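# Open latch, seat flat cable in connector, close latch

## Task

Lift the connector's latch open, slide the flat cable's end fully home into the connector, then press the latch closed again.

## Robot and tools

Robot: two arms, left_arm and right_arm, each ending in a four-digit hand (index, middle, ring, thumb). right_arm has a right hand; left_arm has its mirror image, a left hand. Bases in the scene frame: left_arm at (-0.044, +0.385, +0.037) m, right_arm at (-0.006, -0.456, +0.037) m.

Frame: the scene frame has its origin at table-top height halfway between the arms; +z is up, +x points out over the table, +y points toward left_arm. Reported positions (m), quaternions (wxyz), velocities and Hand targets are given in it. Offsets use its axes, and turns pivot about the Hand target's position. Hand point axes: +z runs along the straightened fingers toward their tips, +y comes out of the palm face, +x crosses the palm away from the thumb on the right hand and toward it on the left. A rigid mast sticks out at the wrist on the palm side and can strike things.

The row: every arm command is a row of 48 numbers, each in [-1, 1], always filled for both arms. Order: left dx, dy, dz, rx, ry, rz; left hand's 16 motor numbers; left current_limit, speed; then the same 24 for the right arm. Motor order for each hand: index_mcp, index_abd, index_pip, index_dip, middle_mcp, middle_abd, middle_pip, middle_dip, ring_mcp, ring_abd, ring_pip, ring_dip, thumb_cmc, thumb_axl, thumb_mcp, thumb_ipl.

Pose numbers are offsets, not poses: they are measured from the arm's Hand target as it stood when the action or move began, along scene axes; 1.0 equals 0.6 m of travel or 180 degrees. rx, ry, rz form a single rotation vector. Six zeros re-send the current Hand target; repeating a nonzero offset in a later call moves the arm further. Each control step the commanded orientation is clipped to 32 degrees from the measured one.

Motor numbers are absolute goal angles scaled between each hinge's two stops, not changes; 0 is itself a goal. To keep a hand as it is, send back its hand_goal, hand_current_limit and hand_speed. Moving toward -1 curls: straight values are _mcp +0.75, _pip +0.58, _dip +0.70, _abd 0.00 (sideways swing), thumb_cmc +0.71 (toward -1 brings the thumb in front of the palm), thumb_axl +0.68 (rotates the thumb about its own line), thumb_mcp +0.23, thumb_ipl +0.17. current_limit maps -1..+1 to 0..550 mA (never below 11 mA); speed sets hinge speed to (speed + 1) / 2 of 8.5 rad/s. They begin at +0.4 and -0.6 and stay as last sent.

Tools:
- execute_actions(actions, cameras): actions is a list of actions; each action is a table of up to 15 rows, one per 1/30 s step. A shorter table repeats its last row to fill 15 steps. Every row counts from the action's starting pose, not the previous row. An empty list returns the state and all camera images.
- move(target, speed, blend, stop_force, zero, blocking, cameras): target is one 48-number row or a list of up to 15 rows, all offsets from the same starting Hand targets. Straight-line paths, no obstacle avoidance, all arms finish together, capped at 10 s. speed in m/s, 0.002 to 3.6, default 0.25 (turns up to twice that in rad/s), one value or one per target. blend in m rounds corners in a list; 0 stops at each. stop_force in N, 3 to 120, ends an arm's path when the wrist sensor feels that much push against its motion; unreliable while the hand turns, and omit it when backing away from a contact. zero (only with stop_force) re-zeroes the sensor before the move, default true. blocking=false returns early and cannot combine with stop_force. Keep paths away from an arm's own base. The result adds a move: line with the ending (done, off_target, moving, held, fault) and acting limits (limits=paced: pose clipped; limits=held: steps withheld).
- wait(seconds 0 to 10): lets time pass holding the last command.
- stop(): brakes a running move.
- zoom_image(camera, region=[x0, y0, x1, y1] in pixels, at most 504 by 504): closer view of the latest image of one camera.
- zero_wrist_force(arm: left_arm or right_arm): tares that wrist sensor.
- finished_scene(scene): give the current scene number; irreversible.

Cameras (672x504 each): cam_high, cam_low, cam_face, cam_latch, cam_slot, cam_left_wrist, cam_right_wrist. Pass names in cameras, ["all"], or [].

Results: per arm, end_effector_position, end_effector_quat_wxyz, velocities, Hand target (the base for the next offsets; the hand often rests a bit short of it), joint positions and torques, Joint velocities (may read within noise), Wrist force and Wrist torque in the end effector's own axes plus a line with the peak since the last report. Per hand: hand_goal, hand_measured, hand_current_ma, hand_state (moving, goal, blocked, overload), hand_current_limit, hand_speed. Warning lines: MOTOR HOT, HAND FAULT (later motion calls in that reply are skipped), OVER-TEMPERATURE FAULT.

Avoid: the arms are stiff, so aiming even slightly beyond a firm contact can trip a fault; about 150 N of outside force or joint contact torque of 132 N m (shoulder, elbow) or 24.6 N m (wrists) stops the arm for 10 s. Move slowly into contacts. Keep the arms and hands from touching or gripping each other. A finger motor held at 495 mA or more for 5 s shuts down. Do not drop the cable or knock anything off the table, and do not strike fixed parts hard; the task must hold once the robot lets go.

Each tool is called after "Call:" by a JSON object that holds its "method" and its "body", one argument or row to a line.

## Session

Call:
{"method": "execute_actions", "body": {
  "actions": []
}}

Call:
{"method": "zoom_image", "body": {
  "camera": "cam_slot",
  "region": [280, 150, 420, 270]
}}

Call:
{"method": "zoom_image", "body": {
  "camera": "cam_latch",
  "region": [360, 100, 480, 205]
}}

Scene clock: 0.00 s.
left_arm: end_effector_position=(+0.2889, +0.5085, +0.3167) hand_goal=(+0.754, +0.000, +0.576, +0.696, +0.754, +0.000, +0.576, +0.696, +0.754, +0.000, +0.576, +0.696, +0.714, +0.678, +0.226, +0.168) hand_measured=(+0.754, +0.000, +0.576, +0.696, +0.754, +0.000, +0.576, +0.696, +0.754, +0.000, +0.576, +0.696, +0.714, +0.678, +0.226, +0.168) hand_current_ma=(+0, +0, +0, +0, +0, +0, +0, +0, +0, +0, +0, +0, +0, +0, +0, +0) hand_state=(goal, goal, goal, goal, goal, goal, goal, goal, goal, goal, goal, goal, goal, goal, goal, goal) hand_current_limit=0.40 hand_speed=-0.60 end_effector_quat_wxyz=(-0.094, +0.587, +0.802, +0.054) | right_arm: end_effector_position=(+0.3912, -0.4930, +0.3959) hand_goal=(+0.754, +0.000, +0.576, +0.696, +0.754, +0.000, +0.576, +0.696, +0.754, +0.000, +0.576, +0.696, +0.714, +0.678, +0.226, +0.168) hand_measured=(+0.754, +0.000, +0.576, +0.696, +0.754, +0.000, +0.576, +0.696, +0.754, +0.000, +0.576, +0.696, +0.714, +0.678, +0.226, +0.168) hand_current_ma=(+0, +0, +0, +0, +0, +0, +0, +0, +0, +0, +0, +0, +0, +0, +0, +0) hand_state=(goal, goal, goal, goal, goal, goal, goal, goal, goal, goal, goal, goal, goal, goal, goal, goal) hand_current_limit=0.40 hand_speed=-0.60 end_effector_quat_wxyz=(+0.514, +0.746, +0.326, +0.270)
Joint positions: left_arm=[3.739 -0.955 -2.218 -1.498 1.783 0.306] | right_arm=[-0.027 -1.661 2.62 -3.679 -2.224 0.339]
Joint velocities: within noise
Joint torques (N m): no reading
Wrist force (N): no reading
Wrist torque (N m): no reading
Wrist force, peak (N): no reading
Hand target: left_arm +0.2889, +0.5085, +0.3167; -0.094, +0.587, +0.802, +0.054 | right_arm +0.3912, -0.4930, +0.3959; +0.514, +0.746, +0.326, +0.270
camera_calibration:
cam_left_wrist: T_world_to_cam=[[-0.400864, -0.903332, -0.15264, 0.592777], [-0.569044, 0.114935, 0.814235, -0.194052], [-0.717981, 0.413256, -0.560109, 0.304277], [0, 0, 0, 1]] pos_world=[0.345664, 0.432034, 0.418914]
cam_right_wrist: T_world_to_cam=[[-0.337585, -0.747389, 0.572229, -0.431819], [-0.932704, 0.183652, -0.310379, 0.542117], [0.126883, -0.6385, -0.759091, 0.0687008], [0, 0, 0, 1]] pos_world=[0.351142, -0.378432, 0.467511]

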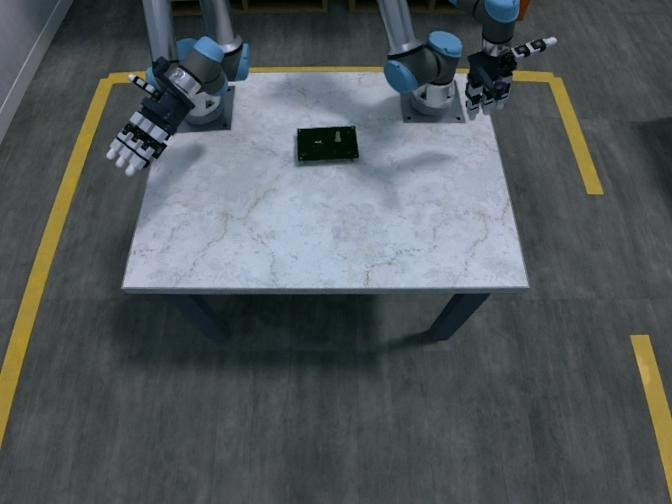

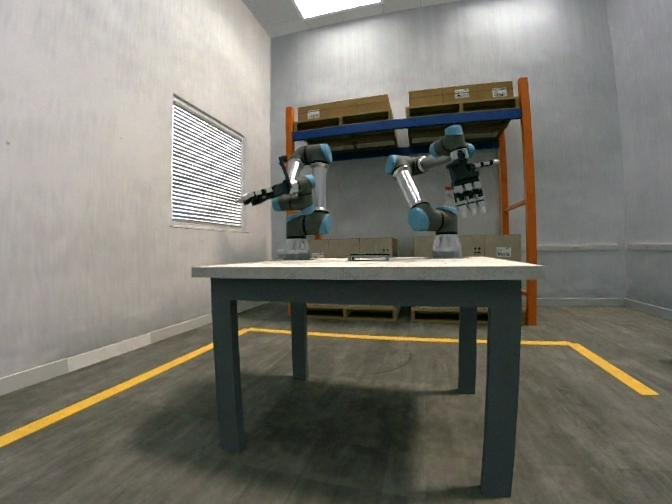

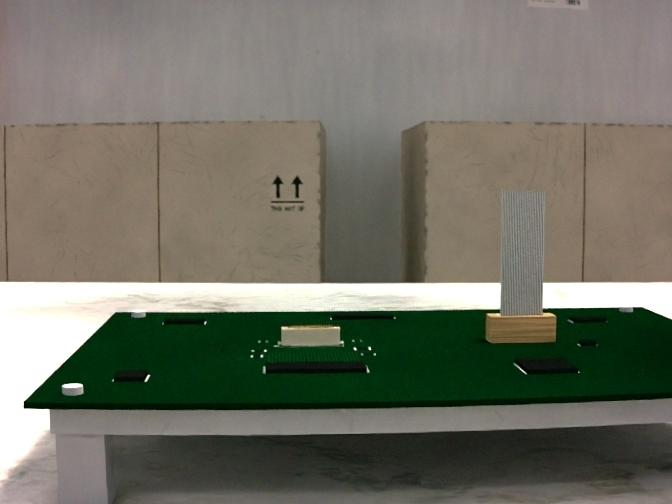

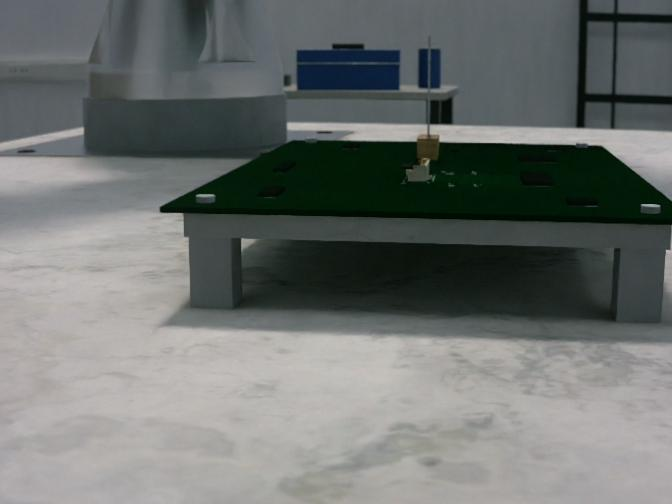

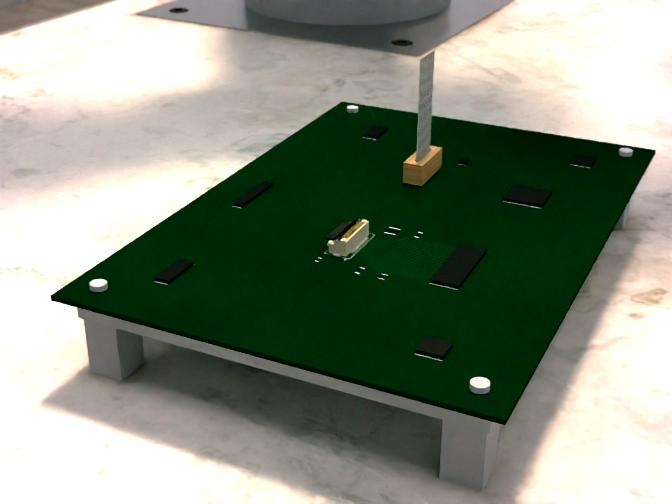

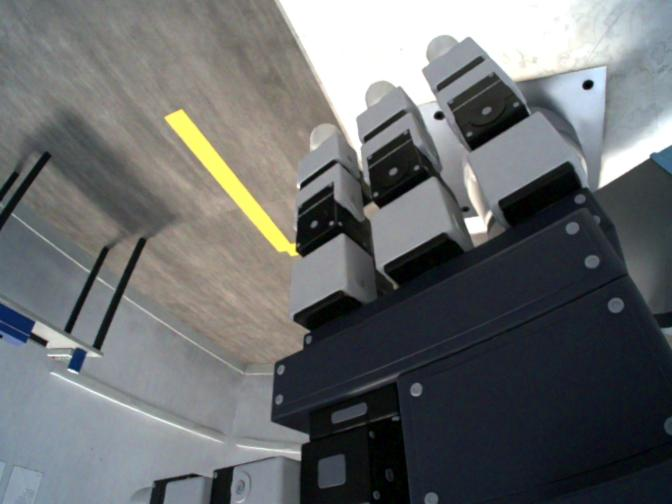

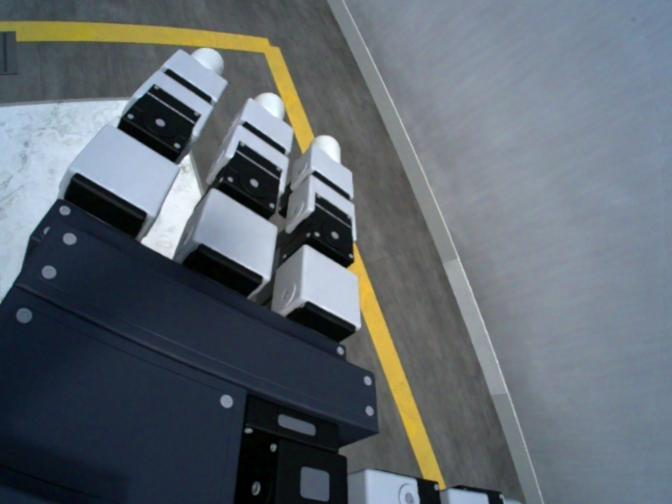

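Scaled by 3.600 from the camera's 672x504 image, which has a finer 960x720 frame.

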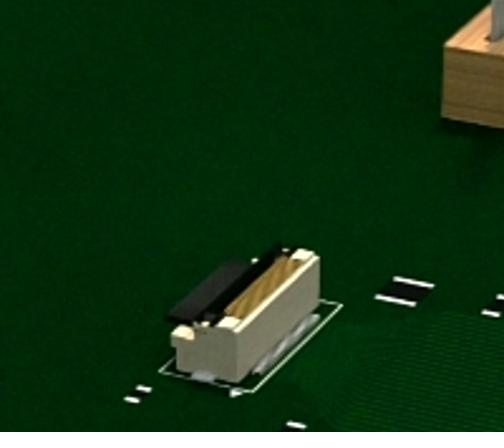

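Scaled by 4.200 from the camera's 672x504 image, which has a finer 960x720 frame.

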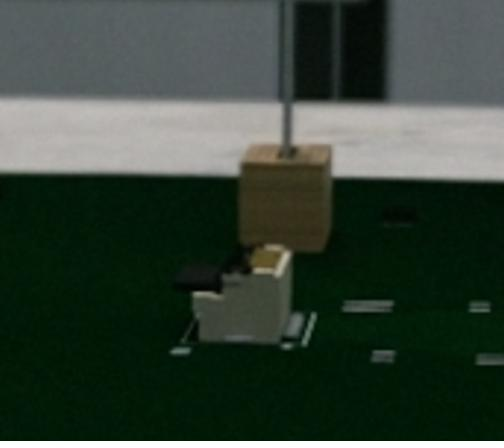

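Call:
{"method": "move", "body": {
  "target": [
    [0.059,-0.19,0.03,-0.129,0.2122,-0.0755,0.15,0,-0.007,0.333,0.754,0,0.576,0.696,0.754,0,0.576,0.696,-0.506,0.677,-0.256,0.356,0.4,-0.3,-0.152,0.405,0.02,0.3517,0.185,-0.0567,0.754,0,-0.81,-0.174,0.754,0,-0.81,-0.174,0.754,0,-0.81,-0.174,0.714,0.678,0.226,0.168,0.4,-0.3],
    [0.1185,-0.3808,0.0222,-0.2579,0.4245,-0.151,0.15,0,-0.007,0.333,0.754,0,0.576,0.696,0.754,0,0.576,0.696,-0.506,0.677,-0.256,0.356,0.4,-0.3,-0.452,0.855,-0.293,0.7034,0.3699,-0.1133,0.754,0,-0.81,-0.174,0.754,0,-0.81,-0.174,0.754,0,-0.81,-0.174,0.714,0.678,0.226,0.168,0.4,-0.3]
  ],
  "speed": 0.35,
  "blend": [0.03,0],
  "cameras": ["cam_high","cam_latch","cam_slot","cam_face"]
}}

Scene clock: 76.93 s.
left_arm: end_effector_position=(+0.2937, +0.4931, +0.3192) hand_goal=(+0.150, +0.000, -0.006, +0.334, +0.754, +0.000, +0.576, +0.696, +0.754, +0.000, +0.576, +0.696, -0.506, +0.678, -0.256, +0.356) hand_measured=(+0.162, +0.000, +0.002, +0.338, +0.754, +0.000, +0.576, +0.696, +0.754, +0.000, +0.576, +0.696, -0.506, +0.678, -0.256, +0.352) hand_current_ma=(+8, +0, +3, +1, +0, +0, +0, +0, +0, +0, +0, +0, +0, +0, +0, -2) hand_state=(goal, goal, goal, goal, goal, goal, goal, goal, goal, goal, goal, goal, goal, goal, goal, goal) hand_current_limit=0.40 hand_speed=-0.30 end_effector_quat_wxyz=(-0.113, +0.604, +0.789, +0.007) | right_arm: end_effector_position=(+0.3891, -0.4887, +0.3971) hand_goal=(+0.754, +0.000, -0.810, -0.174, +0.754, +0.000, -0.810, -0.174, +0.754, +0.000, -0.810, -0.174, +0.714, +0.678, +0.226, +0.168) hand_measured=(+0.762, +0.000, -0.806, -0.172, +0.764, +0.000, -0.806, -0.172, +0.762, +0.000, -0.806, -0.172, +0.720, +0.678, +0.226, +0.168) hand_current_ma=(+16, +0, +6, +3, +19, +0, +5, +3, +16, +0, +6, +2, +11, -1, +0, +0) hand_state=(goal, goal, goal, goal, goal, goal, goal, goal, goal, goal, goal, goal, goal, goal, goal, goal) hand_current_limit=0.40 hand_speed=-0.30 end_effector_quat_wxyz=(+0.508, +0.751, +0.324, +0.271)
Joint positions: left_arm=[3.687 -1.025 -2.132 -1.623 1.787 0.285] | right_arm=[-0.006 -1.684 2.615 -3.628 -2.237 0.369]
Joint torques (N m): left_arm=[-6.12 -9.79 31.6 0.56 2.64 -2.6] | right_arm=[-5.43 0.41 -8.25 -3.65 1.27 -2.83]
Wrist force (N): left_arm=[-0.3 -0.1 -0.3] | right_arm=[-0.3 0.0 0.0]
Wrist torque (N m): left_arm=[0.10 0.07 0.09] | right_arm=[-0.03 0.04 0.06]
Wrist force, peak (N): left_arm=[-0.9 0.3 -0.4] | right_arm=[0.1 -3.9 2.1]
Hand target: left_arm +0.2937, +0.4930, +0.3192; -0.113, +0.604, +0.789, +0.007 (not the last commanded pose) | right_arm +0.3891, -0.4887, +0.3971; +0.508, +0.751, +0.324, +0.271 (not the last commanded pose)
Off the commanded pose: left_arm 0.223 m, 87 deg | right_arm 0.602 m, 144 deg.
move: held (right_arm; a check stopped the path), off_target (left_arm; braked when a check withheld steps of right_arm); path passed 0 of 2 targets; limits=held
pose unreachable (right arm): on one or more control steps of this call, first in action 0 (counted from 0), this arm could not follow its commanded pose, so it was not sent that pose on those steps. It may still have moved: this result reports where it is.
cause: moving toward the commanded pose would bring two parts of the arm too close to each other (joints 4 (wrist 1) to 6 (wrist 3) lie between them).
Images, in order (width x height): cam_high 672x504, cam_face 672x504, cam_latch 672x504, cam_slot 672x504.

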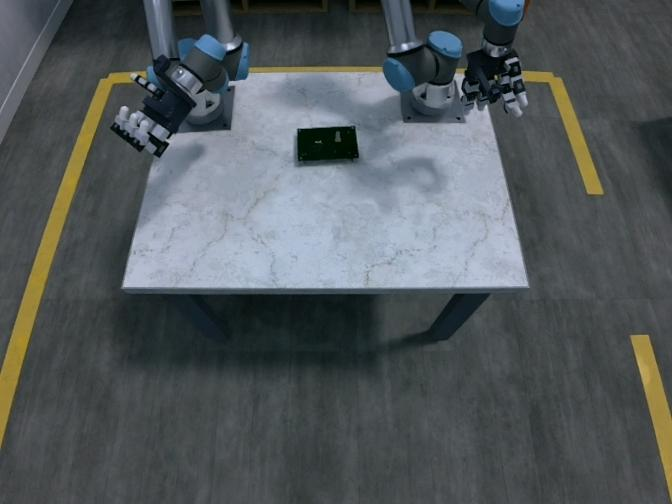

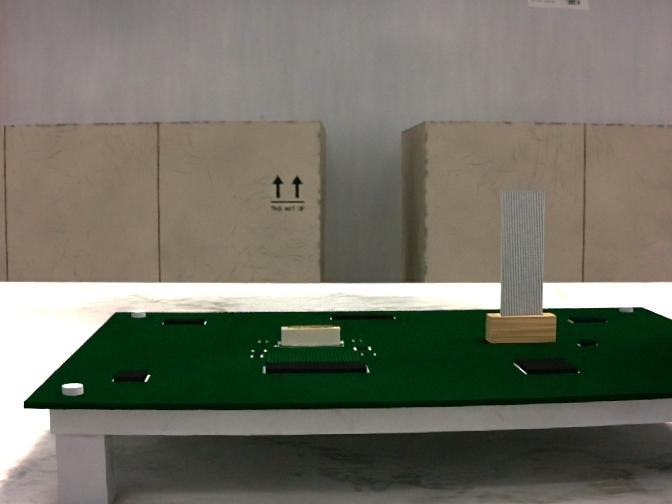

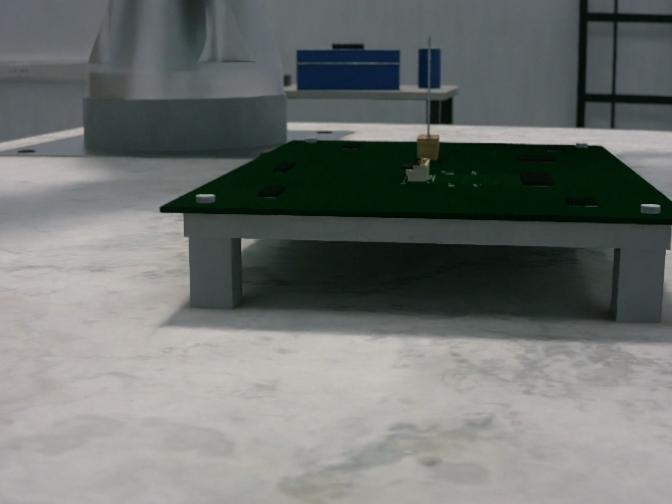

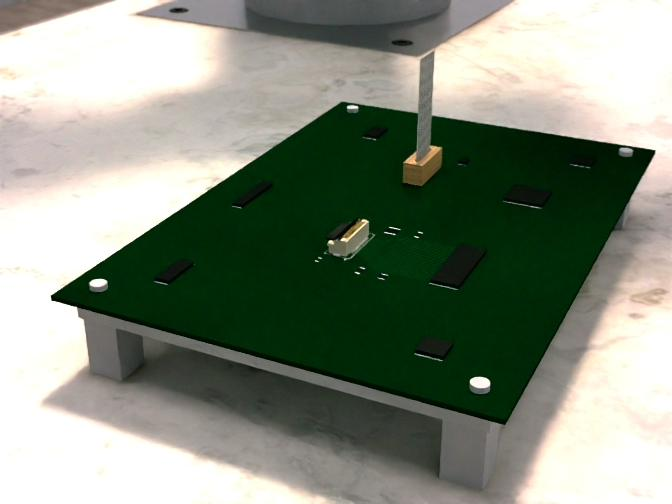

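Call:
{"method": "move", "body": {
  "target": [
    [0.1105,-0.355,0.018,-0.24,0.3951,-0.1405,0.15,0,-0.007,0.333,0.754,0,0.576,0.696,0.754,0,0.576,0.696,-0.506,0.677,-0.256,0.356,0.4,-0.3,-0.0485,0.35,-0.028,0.3708,0.1126,-0.129,0.754,0,-0.81,-0.174,0.754,0,-0.81,-0.174,0.754,0,-0.81,-0.174,0.714,0.678,0.226,0.168,0.4,-0.3]
  ],
  "speed": 0.35,
  "cameras": ["cam_high"]
}}

Scene clock: 101.27 s.
left_arm: end_effector_position=(+0.3002, +0.4724, +0.3202) hand_goal=(+0.150, +0.000, -0.006, +0.334, +0.754, +0.000, +0.576, +0.696, +0.754, +0.000, +0.576, +0.696, -0.506, +0.678, -0.256, +0.356) hand_measured=(+0.162, +0.000, +0.002, +0.338, +0.752, +0.000, +0.576, +0.696, +0.752, +0.000, +0.576, +0.696, -0.506, +0.678, -0.256, +0.352) hand_current_ma=(+7, +0, +3, +1, +0, +0, +0, +0, +0, +0, +0, +0, +0, +0, +0, -2) hand_state=(goal, goal, goal, goal, goal, goal, goal, goal, goal, goal, goal, goal, goal, goal, goal, goal) hand_current_limit=0.40 hand_speed=-0.30 end_effector_quat_wxyz=(-0.138, +0.624, +0.767, -0.056) | right_arm: end_effector_position=(+0.3887, -0.4870, +0.3973) hand_goal=(+0.754, +0.000, -0.810, -0.174, +0.754, +0.000, -0.810, -0.174, +0.754, +0.000, -0.810, -0.174, +0.714, +0.678, +0.226, +0.168) hand_measured=(+0.762, +0.000, -0.806, -0.172, +0.764, +0.000, -0.806, -0.172, +0.762, +0.000, -0.806, -0.172, +0.722, +0.678, +0.226, +0.168) hand_current_ma=(+16, +0, +5, +3, +19, +0, +4, +3, +17, +0, +5, +2, +12, -1, +0, +0) hand_state=(goal, goal, goal, goal, goal, goal, goal, goal, goal, goal, goal, goal, goal, goal, goal, goal) hand_current_limit=0.40 hand_speed=-0.30 end_effector_quat_wxyz=(+0.505, +0.754, +0.322, +0.271)
Joint positions: left_arm=[3.624 -1.123 -2.026 -1.777 1.781 0.266] | right_arm=[0.003 -1.691 2.611 -3.607 -2.244 0.386]
Joint torques (N m): left_arm=[-6.55 -5.4 31 0.2 -1.93 -2.43] | right_arm=[-5.2 0.91 -8.16 -3.8 1.23 -2.86]
Wrist force (N): left_arm=[-0.6 -0.3 -0.4] | right_arm=[-0.1 0.0 0.0]
Wrist torque (N m): left_arm=[0.11 0.11 0.09] | right_arm=[-0.03 0.01 0.09]
Wrist force, peak (N): left_arm=[-0.8 0.1 -0.9] | right_arm=[1.2 2.6 -2.6]
Hand target: left_arm +0.3002, +0.4724, +0.3202; -0.138, +0.624, +0.767, -0.056 (not the last commanded pose) | right_arm +0.3887, -0.4870, +0.3973; +0.505, +0.754, +0.322, +0.271 (not the last commanded pose)
Off the commanded pose: left_arm 0.202 m, 79 deg | right_arm 0.211 m, 73 deg.
move: held (right_arm; a check stopped the path), off_target (left_arm; braked when a check withheld steps of right_arm); limits=held
pose unreachable (right arm): on one or more control steps of this call, first in action 0 (counted from 0), this arm could not follow its commanded pose, so it was not sent that pose on those steps. It may still have moved: this result reports where it is.
cause: moving toward the commanded pose would bring two parts of the arm too close to each other (joints 4 (wrist 1) to 6 (wrist 3) lie between them).
Images, in order (width x height): cam_high 672x504.

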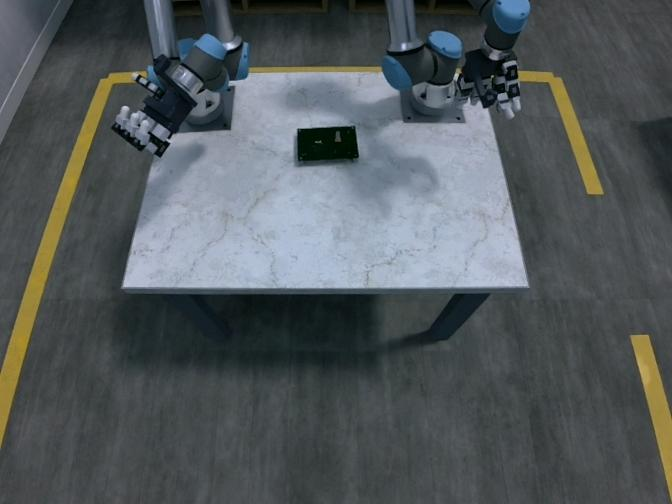

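Call:
{"method": "move", "body": {
  "target": [
    [0,0,0,0,0,0,0.15,0,-0.007,0.333,0.754,0,0.576,0.696,0.754,0,0.576,0.696,-0.506,0.677,-0.256,0.356,0.4,-0.3,0,0.05,0.02,0,0,0.22,0.754,0,-0.81,-0.174,0.754,0,-0.81,-0.174,0.754,0,-0.81,-0.174,0.714,0.678,0.226,0.168,0.4,-0.3]
  ],
  "speed": 0.35
}}

Scene clock: 123.17 s.
left_arm: end_effector_position=(+0.3002, +0.4724, +0.3202) hand_goal=(+0.150, +0.000, -0.006, +0.334, +0.754, +0.000, +0.576, +0.696, +0.754, +0.000, +0.576, +0.696, -0.506, +0.678, -0.256, +0.356) hand_measured=(+0.162, +0.000, +0.002, +0.338, +0.752, +0.000, +0.576, +0.696, +0.752, +0.000, +0.576, +0.696, -0.506, +0.678, -0.256, +0.352) hand_current_ma=(+7, +0, +3, +1, +0, +0, +0, +0, +0, +0, +0, +0, +0, +0, +0, -2) hand_state=(goal, goal, goal, goal, goal, goal, goal, goal, goal, goal, goal, goal, goal, goal, goal, goal) hand_current_limit=0.40 hand_speed=-0.30 end_effector_quat_wxyz=(-0.138, +0.624, +0.767, -0.056) | right_arm: end_effector_position=(+0.3865, -0.4653, +0.4055) hand_goal=(+0.754, +0.000, -0.810, -0.174, +0.754, +0.000, -0.810, -0.174, +0.754, +0.000, -0.810, -0.174, +0.714, +0.678, +0.226, +0.168) hand_measured=(+0.762, +0.000, -0.806, -0.172, +0.764, +0.000, -0.806, -0.172, +0.762, +0.000, -0.806, -0.172, +0.722, +0.678, +0.226, +0.168) hand_current_ma=(+16, +0, +5, +3, +19, +0, +4, +3, +16, +0, +5, +2, +13, -1, -1, +0) hand_state=(goal, goal, goal, goal, goal, goal, goal, goal, goal, goal, goal, goal, goal, goal, goal, goal) hand_current_limit=0.40 hand_speed=-0.30 end_effector_quat_wxyz=(+0.448, +0.667, +0.466, +0.371)
Joint positions: left_arm=[3.624 -1.123 -2.025 -1.777 1.781 0.266] | right_arm=[-0.379 -2.012 2.794 -3.593 -1.514 0.061]
Joint torques (N m): left_arm=[-6.61 -6.39 30.78 0.52 -2.01 -2.49] | right_arm=[8.41 11.27 -24.58 -3.91 -2.14 2.4]
Wrist force (N): left_arm=[-0.6 -0.2 -0.6] | right_arm=[0.1 0.3 0.3]
Wrist torque (N m): left_arm=[0.13 0.11 0.09] | right_arm=[-0.03 0.04 -0.01]
Wrist force, peak (N): left_arm=[-0.5 -0.2 -0.8] | right_arm=[-1.8 3.2 -0.9]
Hand target: left_arm +0.3002, +0.4724, +0.3202; -0.138, +0.624, +0.767, -0.056 | right_arm +0.3865, -0.4653, +0.4055; +0.448, +0.667, +0.466, +0.371 (not the last commanded pose)
Off the commanded pose: left_arm 0.000 m, 0 deg | right_arm 0.009 m, 16 deg.
move: held (right_arm; a check stopped the path); limits=held
pose unreachable (right arm): on one or more control steps of this call, first in action 0 (counted from 0), this arm could not follow its commanded pose, so it was not sent that pose on those steps. It may still have moved: this result reports where it is.
cause: moving toward the commanded pose would bring two parts of the arm too close to each other (joints 3 (elbow) and 4 (wrist 1) lie between them).

Call:
{"method": "move", "body": {
  "target": [
    [0,0,0,0,0,0,0.15,0,-0.007,0.333,0.754,0,0.576,0.696,0.754,0,0.576,0.696,-0.506,0.677,-0.256,0.356,0.4,-0.3,0.0725,0.175,0.091,0.1754,0.0959,-0.1197,0.754,0,-0.81,-0.174,0.754,0,-0.81,-0.174,0.754,0,-0.81,-0.174,0.714,0.678,0.226,0.168,0.4,-0.3],
    [0,0,0,0,0,0,0.15,0,-0.007,0.333,0.754,0,0.576,0.696,0.754,0,0.576,0.696,-0.506,0.677,-0.256,0.356,0.4,-0.3,-0.011,0.309,0.024,0.3508,0.1918,-0.2393,0.754,0,-0.81,-0.174,0.754,0,-0.81,-0.174,0.754,0,-0.81,-0.174,0.714,0.678,0.226,0.168,0.4,-0.3]
  ],
  "speed": 0.35,
  "blend": [0.03,0],
  "cameras": ["cam_high"]
}}

Scene clock: 140.80 s.
left_arm: end_effector_position=(+0.3002, +0.4724, +0.3202) hand_goal=(+0.150, +0.000, -0.006, +0.334, +0.754, +0.000, +0.576, +0.696, +0.754, +0.000, +0.576, +0.696, -0.506, +0.678, -0.256, +0.356) hand_measured=(+0.162, +0.000, +0.002, +0.338, +0.752, +0.000, +0.576, +0.696, +0.752, +0.000, +0.576, +0.696, -0.506, +0.678, -0.256, +0.352) hand_current_ma=(+7, +0, +3, +1, +0, +0, +0, +0, +0, +0, +0, +0, +0, +0, +0, -2) hand_state=(goal, goal, goal, goal, goal, goal, goal, goal, goal, goal, goal, goal, goal, goal, goal, goal) hand_current_limit=0.40 hand_speed=-0.30 end_effector_quat_wxyz=(-0.138, +0.624, +0.767, -0.056) | right_arm: end_effector_position=(+0.3799, -0.2800, +0.4199) hand_goal=(+0.754, +0.000, -0.810, -0.174, +0.754, +0.000, -0.810, -0.174, +0.754, +0.000, -0.810, -0.174, +0.714, +0.678, +0.226, +0.168) hand_measured=(+0.758, +0.000, -0.806, -0.172, +0.760, +0.000, -0.806, -0.172, +0.758, +0.000, -0.806, -0.172, +0.716, +0.678, +0.224, +0.168) hand_current_ma=(+8, +0, +5, +3, +9, +0, +4, +3, +8, +0, +5, +2, +3, -1, -3, +0) hand_state=(goal, goal, goal, goal, goal, goal, goal, goal, goal, goal, goal, goal, goal, goal, goal, goal) hand_current_limit=0.40 hand_speed=-0.30 end_effector_quat_wxyz=(-0.003, +0.983, +0.055, +0.173)
Joint positions: left_arm=[3.624 -1.123 -2.025 -1.777 1.781 0.266] | right_arm=[0.298 -1.803 1.811 -1.914 -1.663 1.791]
Joint torques (N m): left_arm=[-5.92 -6.98 32.71 0.58 -1.56 -2.42] | right_arm=[-5.42 -3.04 -31.26 -1.58 1.65 2.31]
Wrist force (N): left_arm=[-0.6 -0.3 -0.3] | right_arm=[-1.0 -1.5 -1.1]
Wrist torque (N m): left_arm=[0.10 0.12 0.09] | right_arm=[0.42 0.24 0.03]
Wrist force, peak (N): left_arm=[-0.7 -0.3 -0.7] | right_arm=[-0.8 -1.9 -1.0]
Hand target: left_arm +0.3002, +0.4724, +0.3202; -0.138, +0.624, +0.767, -0.056 | right_arm +0.3799, -0.2799, +0.4199; -0.003, +0.983, +0.055, +0.173
Off the commanded pose: left_arm 0.000 m, 0 deg | right_arm 0.000 m, 0 deg.
move: done
Images, in order (width x height): cam_high 672x504.

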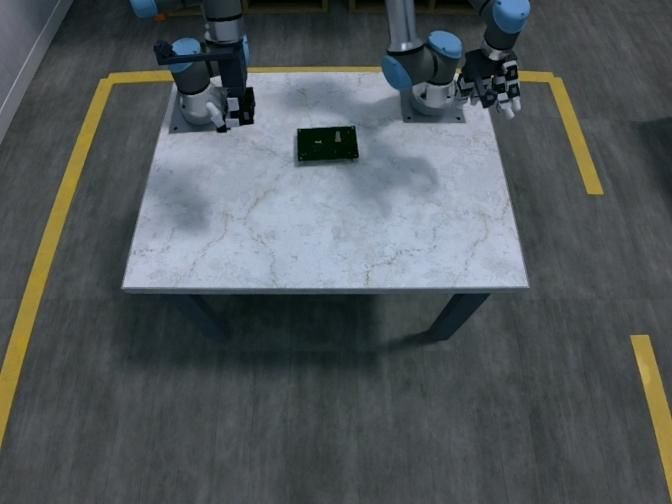

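Call:
{"method": "move", "body": {
  "target": [
    [0,0,0,0,0,0,0.15,0,-0.007,0.333,0.754,0,0.576,0.696,0.754,0,0.576,0.696,-0.506,0.677,-0.256,0.356,0.4,-0.3,-0.3,0.383,-0.2,0.1901,0.073,0.0186,0.754,0,-0.81,-0.174,0.754,0,-0.81,-0.174,0.754,0,-0.81,-0.174,0.714,0.678,0.226,0.168,0.4,-0.3],
    [0,0,0,0,0,0,0.15,0,-0.007,0.333,0.754,0,0.576,0.696,0.754,0,0.576,0.696,-0.506,0.677,-0.256,0.356,0.4,-0.3,-0.5167,0.5167,-0.4167,0.3802,0.1461,0.0371,0.754,0,-0.81,-0.174,0.754,0,-0.81,-0.174,0.754,0,-0.81,-0.174,0.714,0.678,0.226,0.168,0.4,-0.3]
  ],
  "speed": 0.35,
  "blend": [0.03,0],
  "cameras": ["cam_high","cam_slot"]
}}

Scene clock: 162.97 s.
left_arm: end_effector_position=(+0.3002, +0.4724, +0.3202) hand_goal=(+0.150, +0.000, -0.006, +0.334, +0.754, +0.000, +0.576, +0.696, +0.754, +0.000, +0.576, +0.696, -0.506, +0.678, -0.256, +0.356) hand_measured=(+0.162, +0.000, +0.002, +0.338, +0.752, +0.000, +0.576, +0.696, +0.752, +0.000, +0.576, +0.696, -0.506, +0.678, -0.256, +0.352) hand_current_ma=(+7, +0, +3, +1, +0, +0, +0, +0, +0, +0, +0, +0, +0, +0, +0, -2) hand_state=(goal, goal, goal, goal, goal, goal, goal, goal, goal, goal, goal, goal, goal, goal, goal, goal) hand_current_limit=0.40 hand_speed=-0.30 end_effector_quat_wxyz=(-0.138, +0.624, +0.767, -0.056) | right_arm: end_effector_position=(+0.0699, +0.0301, +0.1699) hand_goal=(+0.754, +0.000, -0.810, -0.174, +0.754, +0.000, -0.810, -0.174, +0.754, +0.000, -0.810, -0.174, +0.714, +0.678, +0.226, +0.168) hand_measured=(+0.750, +0.000, -0.806, -0.172, +0.750, +0.000, -0.806, -0.172, +0.750, +0.000, -0.806, -0.172, +0.708, +0.678, +0.224, +0.168) hand_current_ma=(-6, +0, +5, +3, -6, +0, +4, +3, -5, +0, +5, +2, -10, -1, -3, +0) hand_state=(goal, goal, goal, goal, goal, goal, goal, goal, goal, goal, goal, goal, goal, goal, goal, goal) hand_current_limit=0.40 hand_speed=-0.30 end_effector_quat_wxyz=(-0.571, +0.820, +0.000, -0.042)
Joint positions: left_arm=[3.624 -1.123 -2.025 -1.777 1.781 0.266] | right_arm=[0.724 -1.303 2.526 -3.847 -0.769 2.826]
Joint torques (N m): left_arm=[-5.46 -6.31 31.65 0.49 -1.11 -2.34] | right_arm=[7.87 -10.31 -3.48 -3.74 -1.34 2.55]
Wrist force (N): left_arm=[-0.6 -0.2 -0.5] | right_arm=[-2.4 -3.2 -0.1]
Wrist torque (N m): left_arm=[0.12 0.11 0.09] | right_arm=[0.33 0.32 -0.26]
Wrist force, peak (N): left_arm=[-0.7 -0.5 -0.6] | right_arm=[-2.3 -3.6 -0.9]
Hand target: left_arm +0.3002, +0.4724, +0.3202; -0.138, +0.624, +0.767, -0.056 | right_arm +0.0699, +0.0301, +0.1699; -0.571, +0.820, +0.000, -0.042
Off the commanded pose: left_arm 0.000 m, 0 deg | right_arm 0.000 m, 0 deg.
move: done
Images, in order (width x height): cam_high 672x504, cam_slot 672x504.

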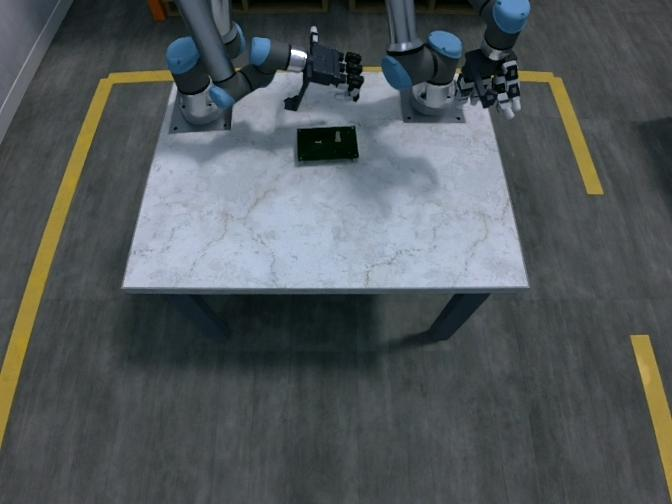

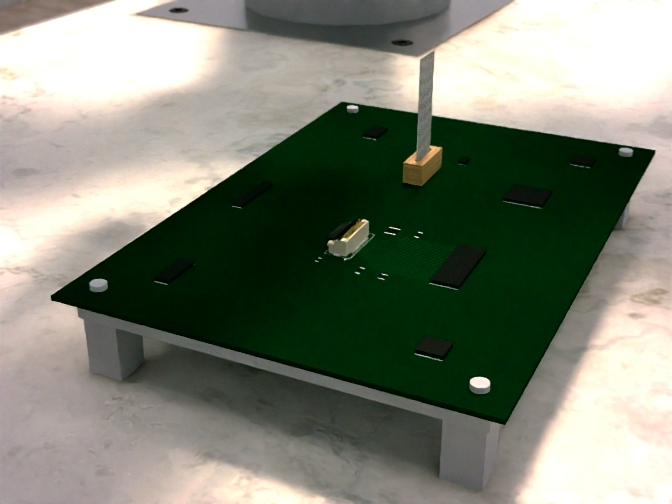

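Call:
{"method": "move", "body": {
  "target": [
    [0,0,0,0,0,0,0.15,0,-0.007,0.333,0.754,0,0.576,0.696,0.754,0,0.576,0.696,-0.506,0.677,-0.256,0.356,0.4,-0.3,-0.0015,0.1105,-0.1165,0,0,0,0.754,0,-0.81,-0.174,0.754,0,-0.81,-0.174,0.754,0,-0.81,-0.174,0.714,0.678,0.226,0.168,0.4,-0.3],
    [0,0,0,0,0,0,0.15,0,-0.007,0.333,0.754,0,0.576,0.696,0.754,0,0.576,0.696,-0.506,0.677,-0.256,0.356,0.4,-0.3,-0.0015,0.1105,-0.1913,0,0,0,0.754,0,-0.81,-0.174,0.754,0,-0.81,-0.174,0.754,0,-0.81,-0.174,0.714,0.678,0.226,0.168,0.4,-0.3]
  ],
  "speed": [0.2,0.08],
  "cameras": ["cam_face","cam_latch","cam_slot"]
}}

Call:
{"method": "zoom_image", "body": {
  "camera": "cam_latch",
  "region": [330, 90, 450, 190]
}}

Call:
{"method": "zoom_image", "body": {
  "camera": "cam_face",
  "region": [210, 260, 370, 390]
}}

Scene clock: 195.27 s.
left_arm: end_effector_position=(+0.3002, +0.4724, +0.3202) hand_goal=(+0.150, +0.000, -0.006, +0.334, +0.754, +0.000, +0.576, +0.696, +0.754, +0.000, +0.576, +0.696, -0.506, +0.678, -0.256, +0.356) hand_measured=(+0.162, +0.000, +0.002, +0.338, +0.752, +0.000, +0.576, +0.696, +0.752, +0.000, +0.576, +0.696, -0.506, +0.678, -0.256, +0.352) hand_current_ma=(+7, +0, +3, +1, +0, +0, +0, +0, +0, +0, +0, +0, +0, +0, +0, -2) hand_state=(goal, goal, goal, goal, goal, goal, goal, goal, goal, goal, goal, goal, goal, goal, goal, goal) hand_current_limit=0.40 hand_speed=-0.30 end_effector_quat_wxyz=(-0.138, +0.624, +0.767, -0.056) | right_arm: end_effector_position=(+0.0690, +0.0964, +0.0552) hand_goal=(+0.754, +0.000, -0.810, -0.174, +0.754, +0.000, -0.810, -0.174, +0.754, +0.000, -0.810, -0.174, +0.714, +0.678, +0.226, +0.168) hand_measured=(+0.750, +0.000, -0.806, -0.172, +0.750, +0.000, -0.806, -0.172, +0.750, +0.000, -0.806, -0.172, +0.708, +0.678, +0.224, +0.168) hand_current_ma=(-6, +0, +5, +3, -7, +0, +4, +3, -6, +0, +5, +2, -10, -1, -3, +0) hand_state=(goal, goal, goal, goal, goal, goal, goal, goal, goal, goal, goal, goal, goal, goal, goal, goal) hand_current_limit=0.40 hand_speed=-0.30 end_effector_quat_wxyz=(-0.571, +0.820, +0.000, -0.042)
Joint positions: left_arm=[3.624 -1.123 -2.025 -1.777 1.781 0.266] | right_arm=[0.86 -0.833 2.32 -4.17 -0.89 2.913]
Joint torques (N m): left_arm=[-6.13 -5.96 31.77 0.58 -0.82 -2.41] | right_arm=[8.59 -22.03 -10.71 -3.66 -1.46 2.6]
Wrist force (N): left_arm=[-0.4 -0.3 -0.4] | right_arm=[-2.1 -3.6 -0.1]
Wrist torque (N m): left_arm=[0.10 0.09 0.10] | right_arm=[0.27 0.28 -0.26]
Wrist force, peak (N): left_arm=[-0.7 -0.3 -0.7] | right_arm=[-2.3 -3.8 -0.9]
Hand target: left_arm +0.3002, +0.4724, +0.3202; -0.138, +0.624, +0.767, -0.056 | right_arm +0.0690, +0.0964, +0.0551; -0.571, +0.820, +0.000, -0.042
Off the commanded pose: left_arm 0.000 m, 0 deg | right_arm 0.000 m, 0 deg.
move: done
Images, in order (width x height): cam_face 672x504, cam_latch 672x504, cam_slot 672x504.

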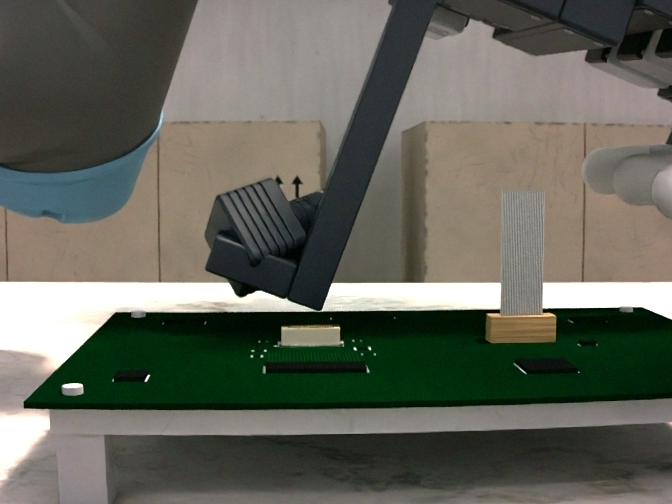

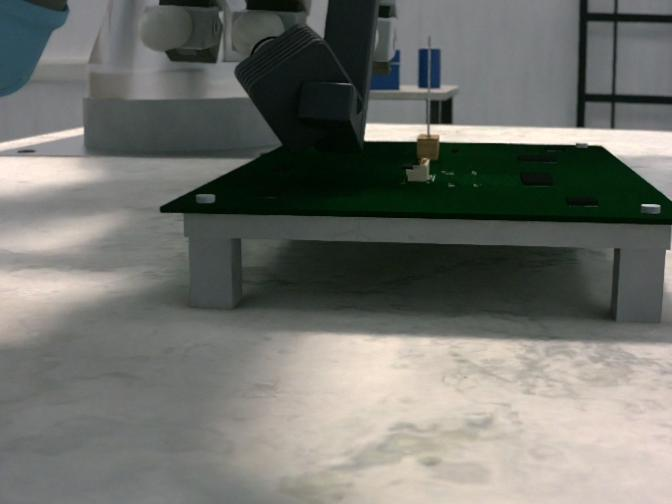

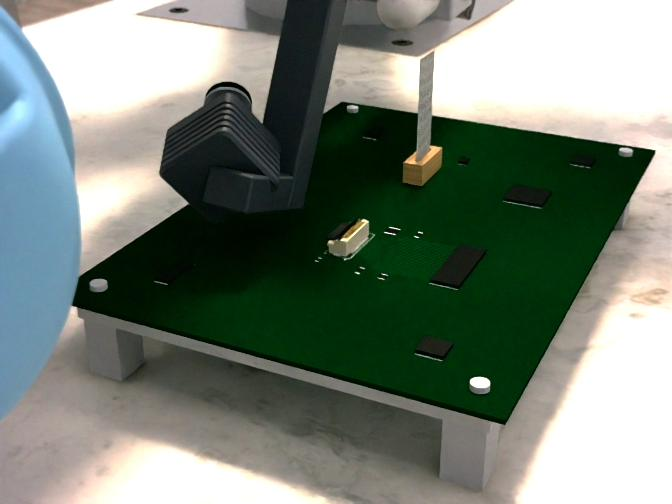

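Scaled by 4.200 from the camera's 672x504 image, which has a finer 960x720 frame.

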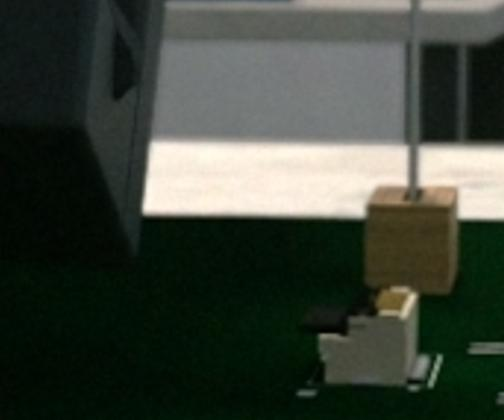

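Scaled by 3.150 from the camera's 672x504 image, which has a finer 960x720 frame.

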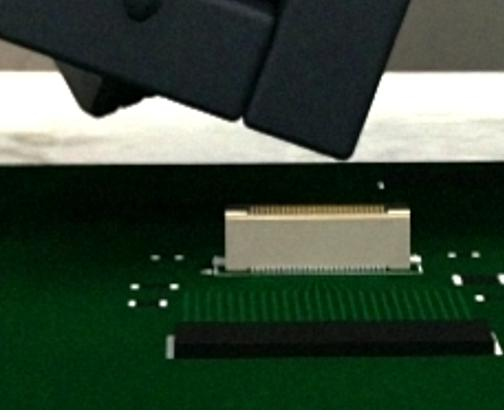

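Call:
{"method": "move", "body": {
  "target": [0,0,0,0,0,0,0.15,0,-0.007,0.333,0.754,0,0.576,0.696,0.754,0,0.576,0.696,-0.506,0.677,-0.256,0.356,0.4,-0.3,0.015,0.0032,-0.0102,0,0,0,0.754,0,-0.81,-0.174,0.754,0,-0.81,-0.174,0.754,0,-0.81,-0.174,0.714,0.678,0.226,0.168,0.4,-0.3],
  "speed": 0.03,
  "stop_force": 4
}}

Call:
{"method": "move", "body": {
  "target": [0,0,0,0,0,0,0.15,0,-0.007,0.333,0.754,0,0.576,0.696,0.754,0,0.576,0.696,-0.506,0.677,-0.256,0.356,0.4,-0.3,0.0167,0.0008,0,0,0,0,0.754,0,-0.81,-0.174,0.754,0,-0.81,-0.174,0.754,0,-0.81,-0.174,0.714,0.678,0.226,0.168,0.4,-0.3],
  "speed": 0.006,
  "stop_force": 3,
  "cameras": ["cam_face","cam_latch","cam_slot"]
}}

Call:
{"method": "zoom_image", "body": {
  "camera": "cam_latch",
  "region": [360, 115, 460, 190]
}}

Scene clock: 212.07 s.
left_arm: end_effector_position=(+0.3002, +0.4724, +0.3202) hand_goal=(+0.150, +0.000, -0.006, +0.334, +0.754, +0.000, +0.576, +0.696, +0.754, +0.000, +0.576, +0.696, -0.506, +0.678, -0.256, +0.356) hand_measured=(+0.162, +0.000, +0.002, +0.338, +0.752, +0.000, +0.576, +0.696, +0.752, +0.000, +0.576, +0.696, -0.506, +0.678, -0.256, +0.352) hand_current_ma=(+7, +0, +3, +1, +0, +0, +0, +0, +0, +0, +0, +0, +0, +0, +0, -2) hand_state=(goal, goal, goal, goal, goal, goal, goal, goal, goal, goal, goal, goal, goal, goal, goal, goal) hand_current_limit=0.40 hand_speed=-0.30 end_effector_quat_wxyz=(-0.138, +0.624, +0.767, -0.056) | right_arm: end_effector_position=(+0.0780, +0.0983, +0.0490) hand_goal=(+0.754, +0.000, -0.810, -0.174, +0.754, +0.000, -0.810, -0.174, +0.754, +0.000, -0.810, -0.174, +0.714, +0.678, +0.226, +0.168) hand_measured=(+0.750, +0.000, -0.806, -0.172, +0.750, +0.000, -0.806, -0.172, +0.750, +0.000, -0.806, -0.172, +0.708, +0.678, +0.224, +0.168) hand_current_ma=(-6, +0, +5, +3, -7, +0, +4, +3, -6, +0, +5, +2, -10, -1, -3, +0) hand_state=(goal, goal, goal, goal, goal, goal, goal, goal, goal, goal, goal, goal, goal, goal, goal, goal) hand_current_limit=0.40 hand_speed=-0.30 end_effector_quat_wxyz=(-0.571, +0.820, +0.000, -0.042)
Joint positions: left_arm=[3.624 -1.123 -2.025 -1.777 1.781 0.266] | right_arm=[0.844 -0.813 2.305 -4.169 -0.875 2.904]
Joint torques (N m): left_arm=[-5.5 -6.31 32.17 0.51 -0.14 -2.35] | right_arm=[-5.33 -22.9 -11.17 -1.07 2.27 -2.72]
Wrist force (N): left_arm=[-0.6 -0.2 -0.4] | right_arm=[-2.2 -3.6 -0.2]
Wrist torque (N m): left_arm=[0.11 0.10 0.09] | right_arm=[0.28 0.29 -0.16]
Wrist force, peak (N): left_arm=[-0.7 -0.4 -0.6] | right_arm=[-2.5 -3.7 -0.2]
Hand target: left_arm +0.3002, +0.4724, +0.3202; -0.138, +0.624, +0.767, -0.056 | right_arm +0.0780, +0.0983, +0.0490; -0.571, +0.820, +0.000, -0.042
Off the commanded pose: left_arm 0.000 m, 0 deg | right_arm 0.000 m, 0 deg.
move: done

Scene clock: 214.03 s.
left_arm: end_effector_position=(+0.3002, +0.4724, +0.3202) hand_goal=(+0.150, +0.000, -0.006, +0.334, +0.754, +0.000, +0.576, +0.696, +0.754, +0.000, +0.576, +0.696, -0.506, +0.678, -0.256, +0.356) hand_measured=(+0.162, +0.000, +0.002, +0.338, +0.752, +0.000, +0.576, +0.696, +0.752, +0.000, +0.576, +0.696, -0.506, +0.678, -0.256, +0.352) hand_current_ma=(+7, +0, +3, +1, +0, +0, +0, +0, +0, +0, +0, +0, +0, +0, +0, -2) hand_state=(goal, goal, goal, goal, goal, goal, goal, goal, goal, goal, goal, goal, goal, goal, goal, goal) hand_current_limit=0.40 hand_speed=-0.30 end_effector_quat_wxyz=(-0.138, +0.624, +0.767, -0.056) | right_arm: end_effector_position=(+0.0826, +0.0985, +0.0489) hand_goal=(+0.754, +0.000, -0.810, -0.174, +0.754, +0.000, -0.810, -0.174, +0.754, +0.000, -0.810, -0.174, +0.714, +0.678, +0.226, +0.168) hand_measured=(+0.750, +0.000, -0.806, -0.172, +0.750, +0.000, -0.806, -0.172, +0.750, +0.000, -0.806, -0.172, +0.708, +0.678, +0.224, +0.168) hand_current_ma=(-6, +0, +5, +3, -7, +0, +4, +3, -6, +0, +5, +2, -10, -1, -3, +0) hand_state=(goal, goal, goal, goal, goal, goal, goal, goal, goal, goal, goal, goal, goal, goal, goal, goal) hand_current_limit=0.40 hand_speed=-0.30 end_effector_quat_wxyz=(-0.571, +0.820, +0.000, -0.042)
Joint positions: left_arm=[3.624 -1.123 -2.025 -1.777 1.781 0.266] | right_arm=[0.835 -0.813 2.301 -4.161 -0.867 2.898]
Joint torques (N m): left_arm=[-5.59 -6.25 31.73 0.45 -0.28 -2.31] | right_arm=[6.55 -31.08 1.34 -3.82 -1.8 2.26]
Wrist force (N): left_arm=[-0.4 -0.3 -0.6] | right_arm=[-6.1 -3.2 -0.7]
Wrist torque (N m): left_arm=[0.12 0.08 0.11] | right_arm=[0.31 0.78 0.03]
Wrist force, peak (N): left_arm=[-0.7 -0.2 -0.6] | right_arm=[-8.6 -4.0 -0.5]
Hand target: left_arm +0.3002, +0.4724, +0.3202; -0.138, +0.624, +0.767, -0.056 | right_arm +0.0826, +0.0985, +0.0489; -0.571, +0.820, +0.000, -0.042 (not the last commanded pose)
Off the commanded pose: left_arm 0.000 m, 0 deg | right_arm 0.005 m, 0 deg.
move: contact (right_arm)
Images, in order (width x height): cam_face 672x504, cam_latch 672x504, cam_slot 672x504.

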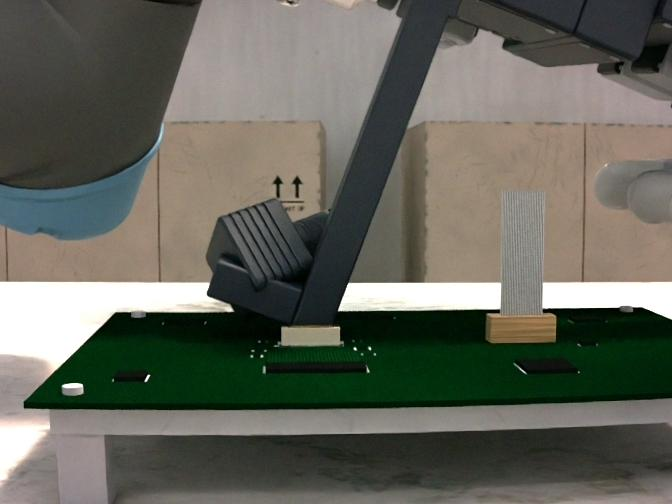

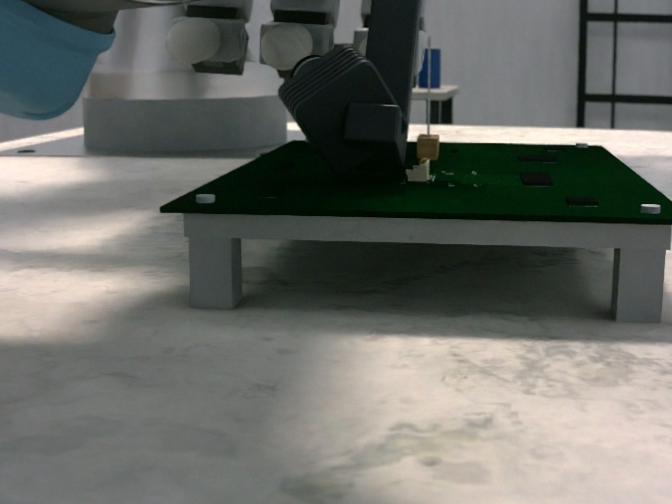

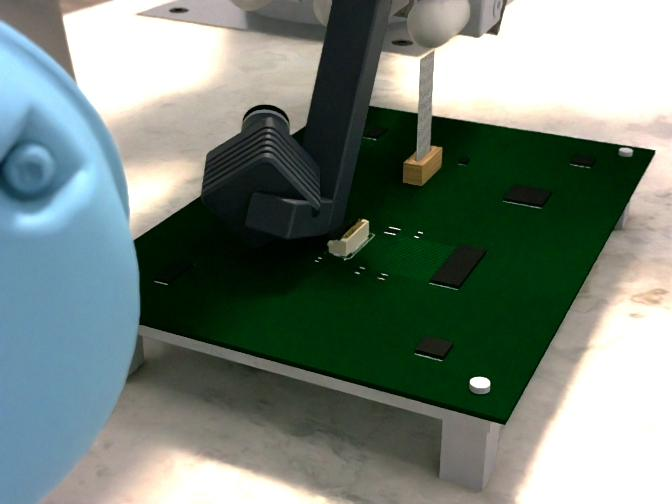

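Scaled by 5.040 from the camera's 672x504 image, which has a finer 960x720 frame.

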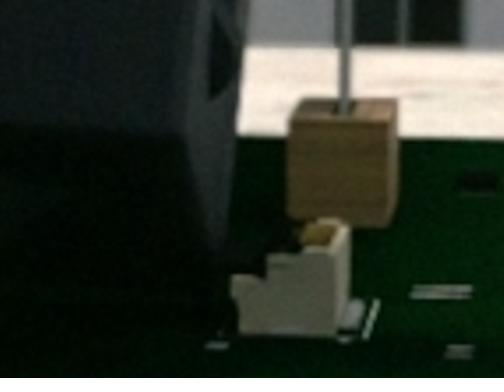

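Call:
{"method": "move", "body": {
  "target": [
    [0,0,0,0,0,0,0.15,0,-0.007,0.333,0.754,0,0.576,0.696,0.754,0,0.576,0.696,-0.506,0.677,-0.256,0.356,0.4,-0.3,0.0011,0,0,0,0,0,0.754,0,-0.81,-0.174,0.754,0,-0.81,-0.174,0.754,0,-0.81,-0.174,0.714,0.678,0.226,0.168,0.4,-0.3],
    [0,0,0,0,0,0,0.15,0,-0.007,0.333,0.754,0,0.576,0.696,0.754,0,0.576,0.696,-0.506,0.677,-0.256,0.356,0.4,-0.3,0.0021,0,0.0035,0,0,0,0.754,0,-0.81,-0.174,0.754,0,-0.81,-0.174,0.754,0,-0.81,-0.174,0.714,0.678,0.226,0.168,0.4,-0.3],
    [0,0,0,0,0,0,0.15,0,-0.007,0.333,0.754,0,0.576,0.696,0.754,0,0.576,0.696,-0.506,0.677,-0.256,0.356,0.4,-0.3,-0.03,0,0.0035,0,0,0,0.754,0,-0.81,-0.174,0.754,0,-0.81,-0.174,0.754,0,-0.81,-0.174,0.714,0.678,0.226,0.168,0.4,-0.3]
  ],
  "speed": [0.01,0.01,0.05],
  "cameras": ["cam_latch","cam_slot"]
}}

Call:
{"method": "zoom_image", "body": {
  "camera": "cam_latch",
  "region": [380, 140, 440, 185]
}}

Call:
{"method": "zoom_image", "body": {
  "camera": "cam_slot",
  "region": [316, 204, 380, 260]
}}

Scene clock: 231.97 s.
left_arm: end_effector_position=(+0.3002, +0.4724, +0.3202) hand_goal=(+0.150, +0.000, -0.006, +0.334, +0.754, +0.000, +0.576, +0.696, +0.754, +0.000, +0.576, +0.696, -0.506, +0.678, -0.256, +0.356) hand_measured=(+0.162, +0.000, +0.002, +0.338, +0.752, +0.000, +0.576, +0.696, +0.752, +0.000, +0.576, +0.696, -0.506, +0.678, -0.256, +0.352) hand_current_ma=(+7, +0, +3, +1, +0, +0, +0, +0, +0, +0, +0, +0, +0, +0, +0, -2) hand_state=(goal, goal, goal, goal, goal, goal, goal, goal, goal, goal, goal, goal, goal, goal, goal, goal) hand_current_limit=0.40 hand_speed=-0.30 end_effector_quat_wxyz=(-0.138, +0.624, +0.767, -0.056) | right_arm: end_effector_position=(+0.0647, +0.0985, +0.0510) hand_goal=(+0.754, +0.000, -0.810, -0.174, +0.754, +0.000, -0.810, -0.174, +0.754, +0.000, -0.810, -0.174, +0.714, +0.678, +0.226, +0.168) hand_measured=(+0.750, +0.000, -0.806, -0.172, +0.750, +0.000, -0.806, -0.172, +0.750, +0.000, -0.806, -0.172, +0.708, +0.678, +0.224, +0.168) hand_current_ma=(-6, +0, +5, +3, -7, +0, +4, +3, -6, +0, +5, +2, -10, -1, -3, +0) hand_state=(goal, goal, goal, goal, goal, goal, goal, goal, goal, goal, goal, goal, goal, goal, goal, goal) hand_current_limit=0.40 hand_speed=-0.30 end_effector_quat_wxyz=(-0.571, +0.820, +0.000, -0.042)
Joint positions: left_arm=[3.624 -1.123 -2.025 -1.777 1.781 0.266] | right_arm=[0.873 -0.819 2.314 -4.183 -0.901 2.92]
Joint torques (N m): left_arm=[-5.39 -6.03 32.19 0.48 0.29 -2.33] | right_arm=[8.37 -22.63 2.61 -3.76 -1.58 2.52]
Wrist force (N): left_arm=[-0.5 -0.2 -0.5] | right_arm=[-2.1 -3.4 -0.2]
Wrist torque (N m): left_arm=[0.12 0.10 0.09] | right_arm=[0.31 0.28 -0.26]
Wrist force, peak (N): left_arm=[-0.7 -0.3 -0.7] | right_arm=[-18.2 -5.4 -3.6]
Hand target: left_arm +0.3002, +0.4724, +0.3202; -0.138, +0.624, +0.767, -0.056 | right_arm +0.0646, +0.0985, +0.0510; -0.571, +0.820, +0.000, -0.042
Off the commanded pose: left_arm 0.000 m, 0 deg | right_arm 0.000 m, 0 deg.
move: done
Images, in order (width x height): cam_latch 672x504, cam_slot 672x504.

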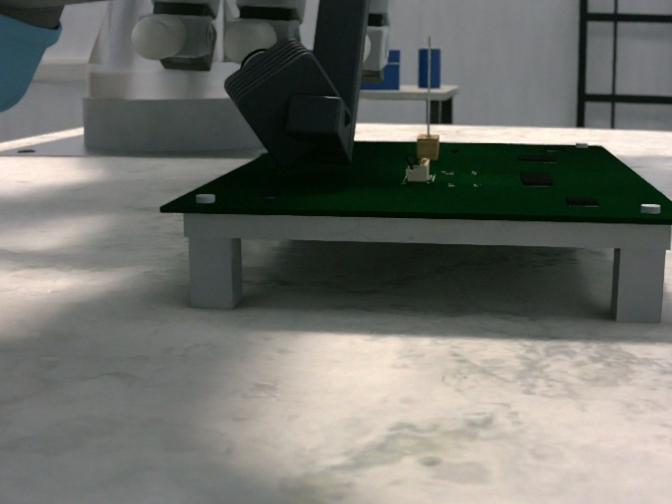

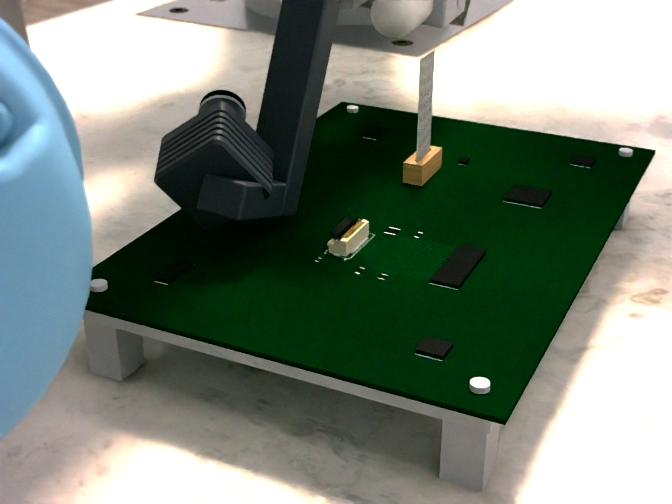

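Scaled by 8.400 from the camera's 672x504 image, which has a finer 960x720 frame.

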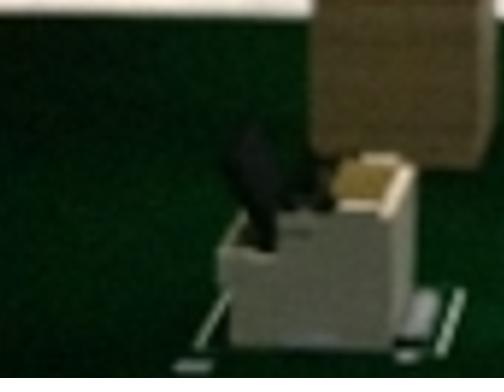

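Scaled by 7.875 from the camera's 672x504 image, which has a finer 960x720 frame.

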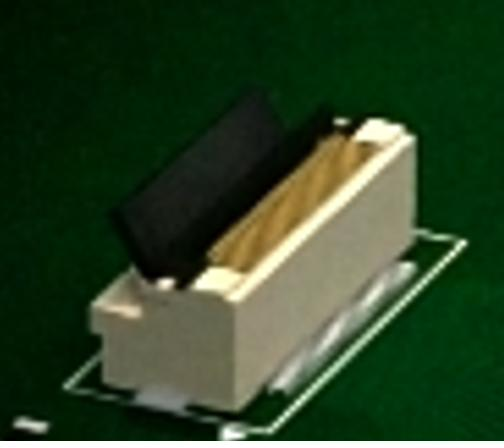

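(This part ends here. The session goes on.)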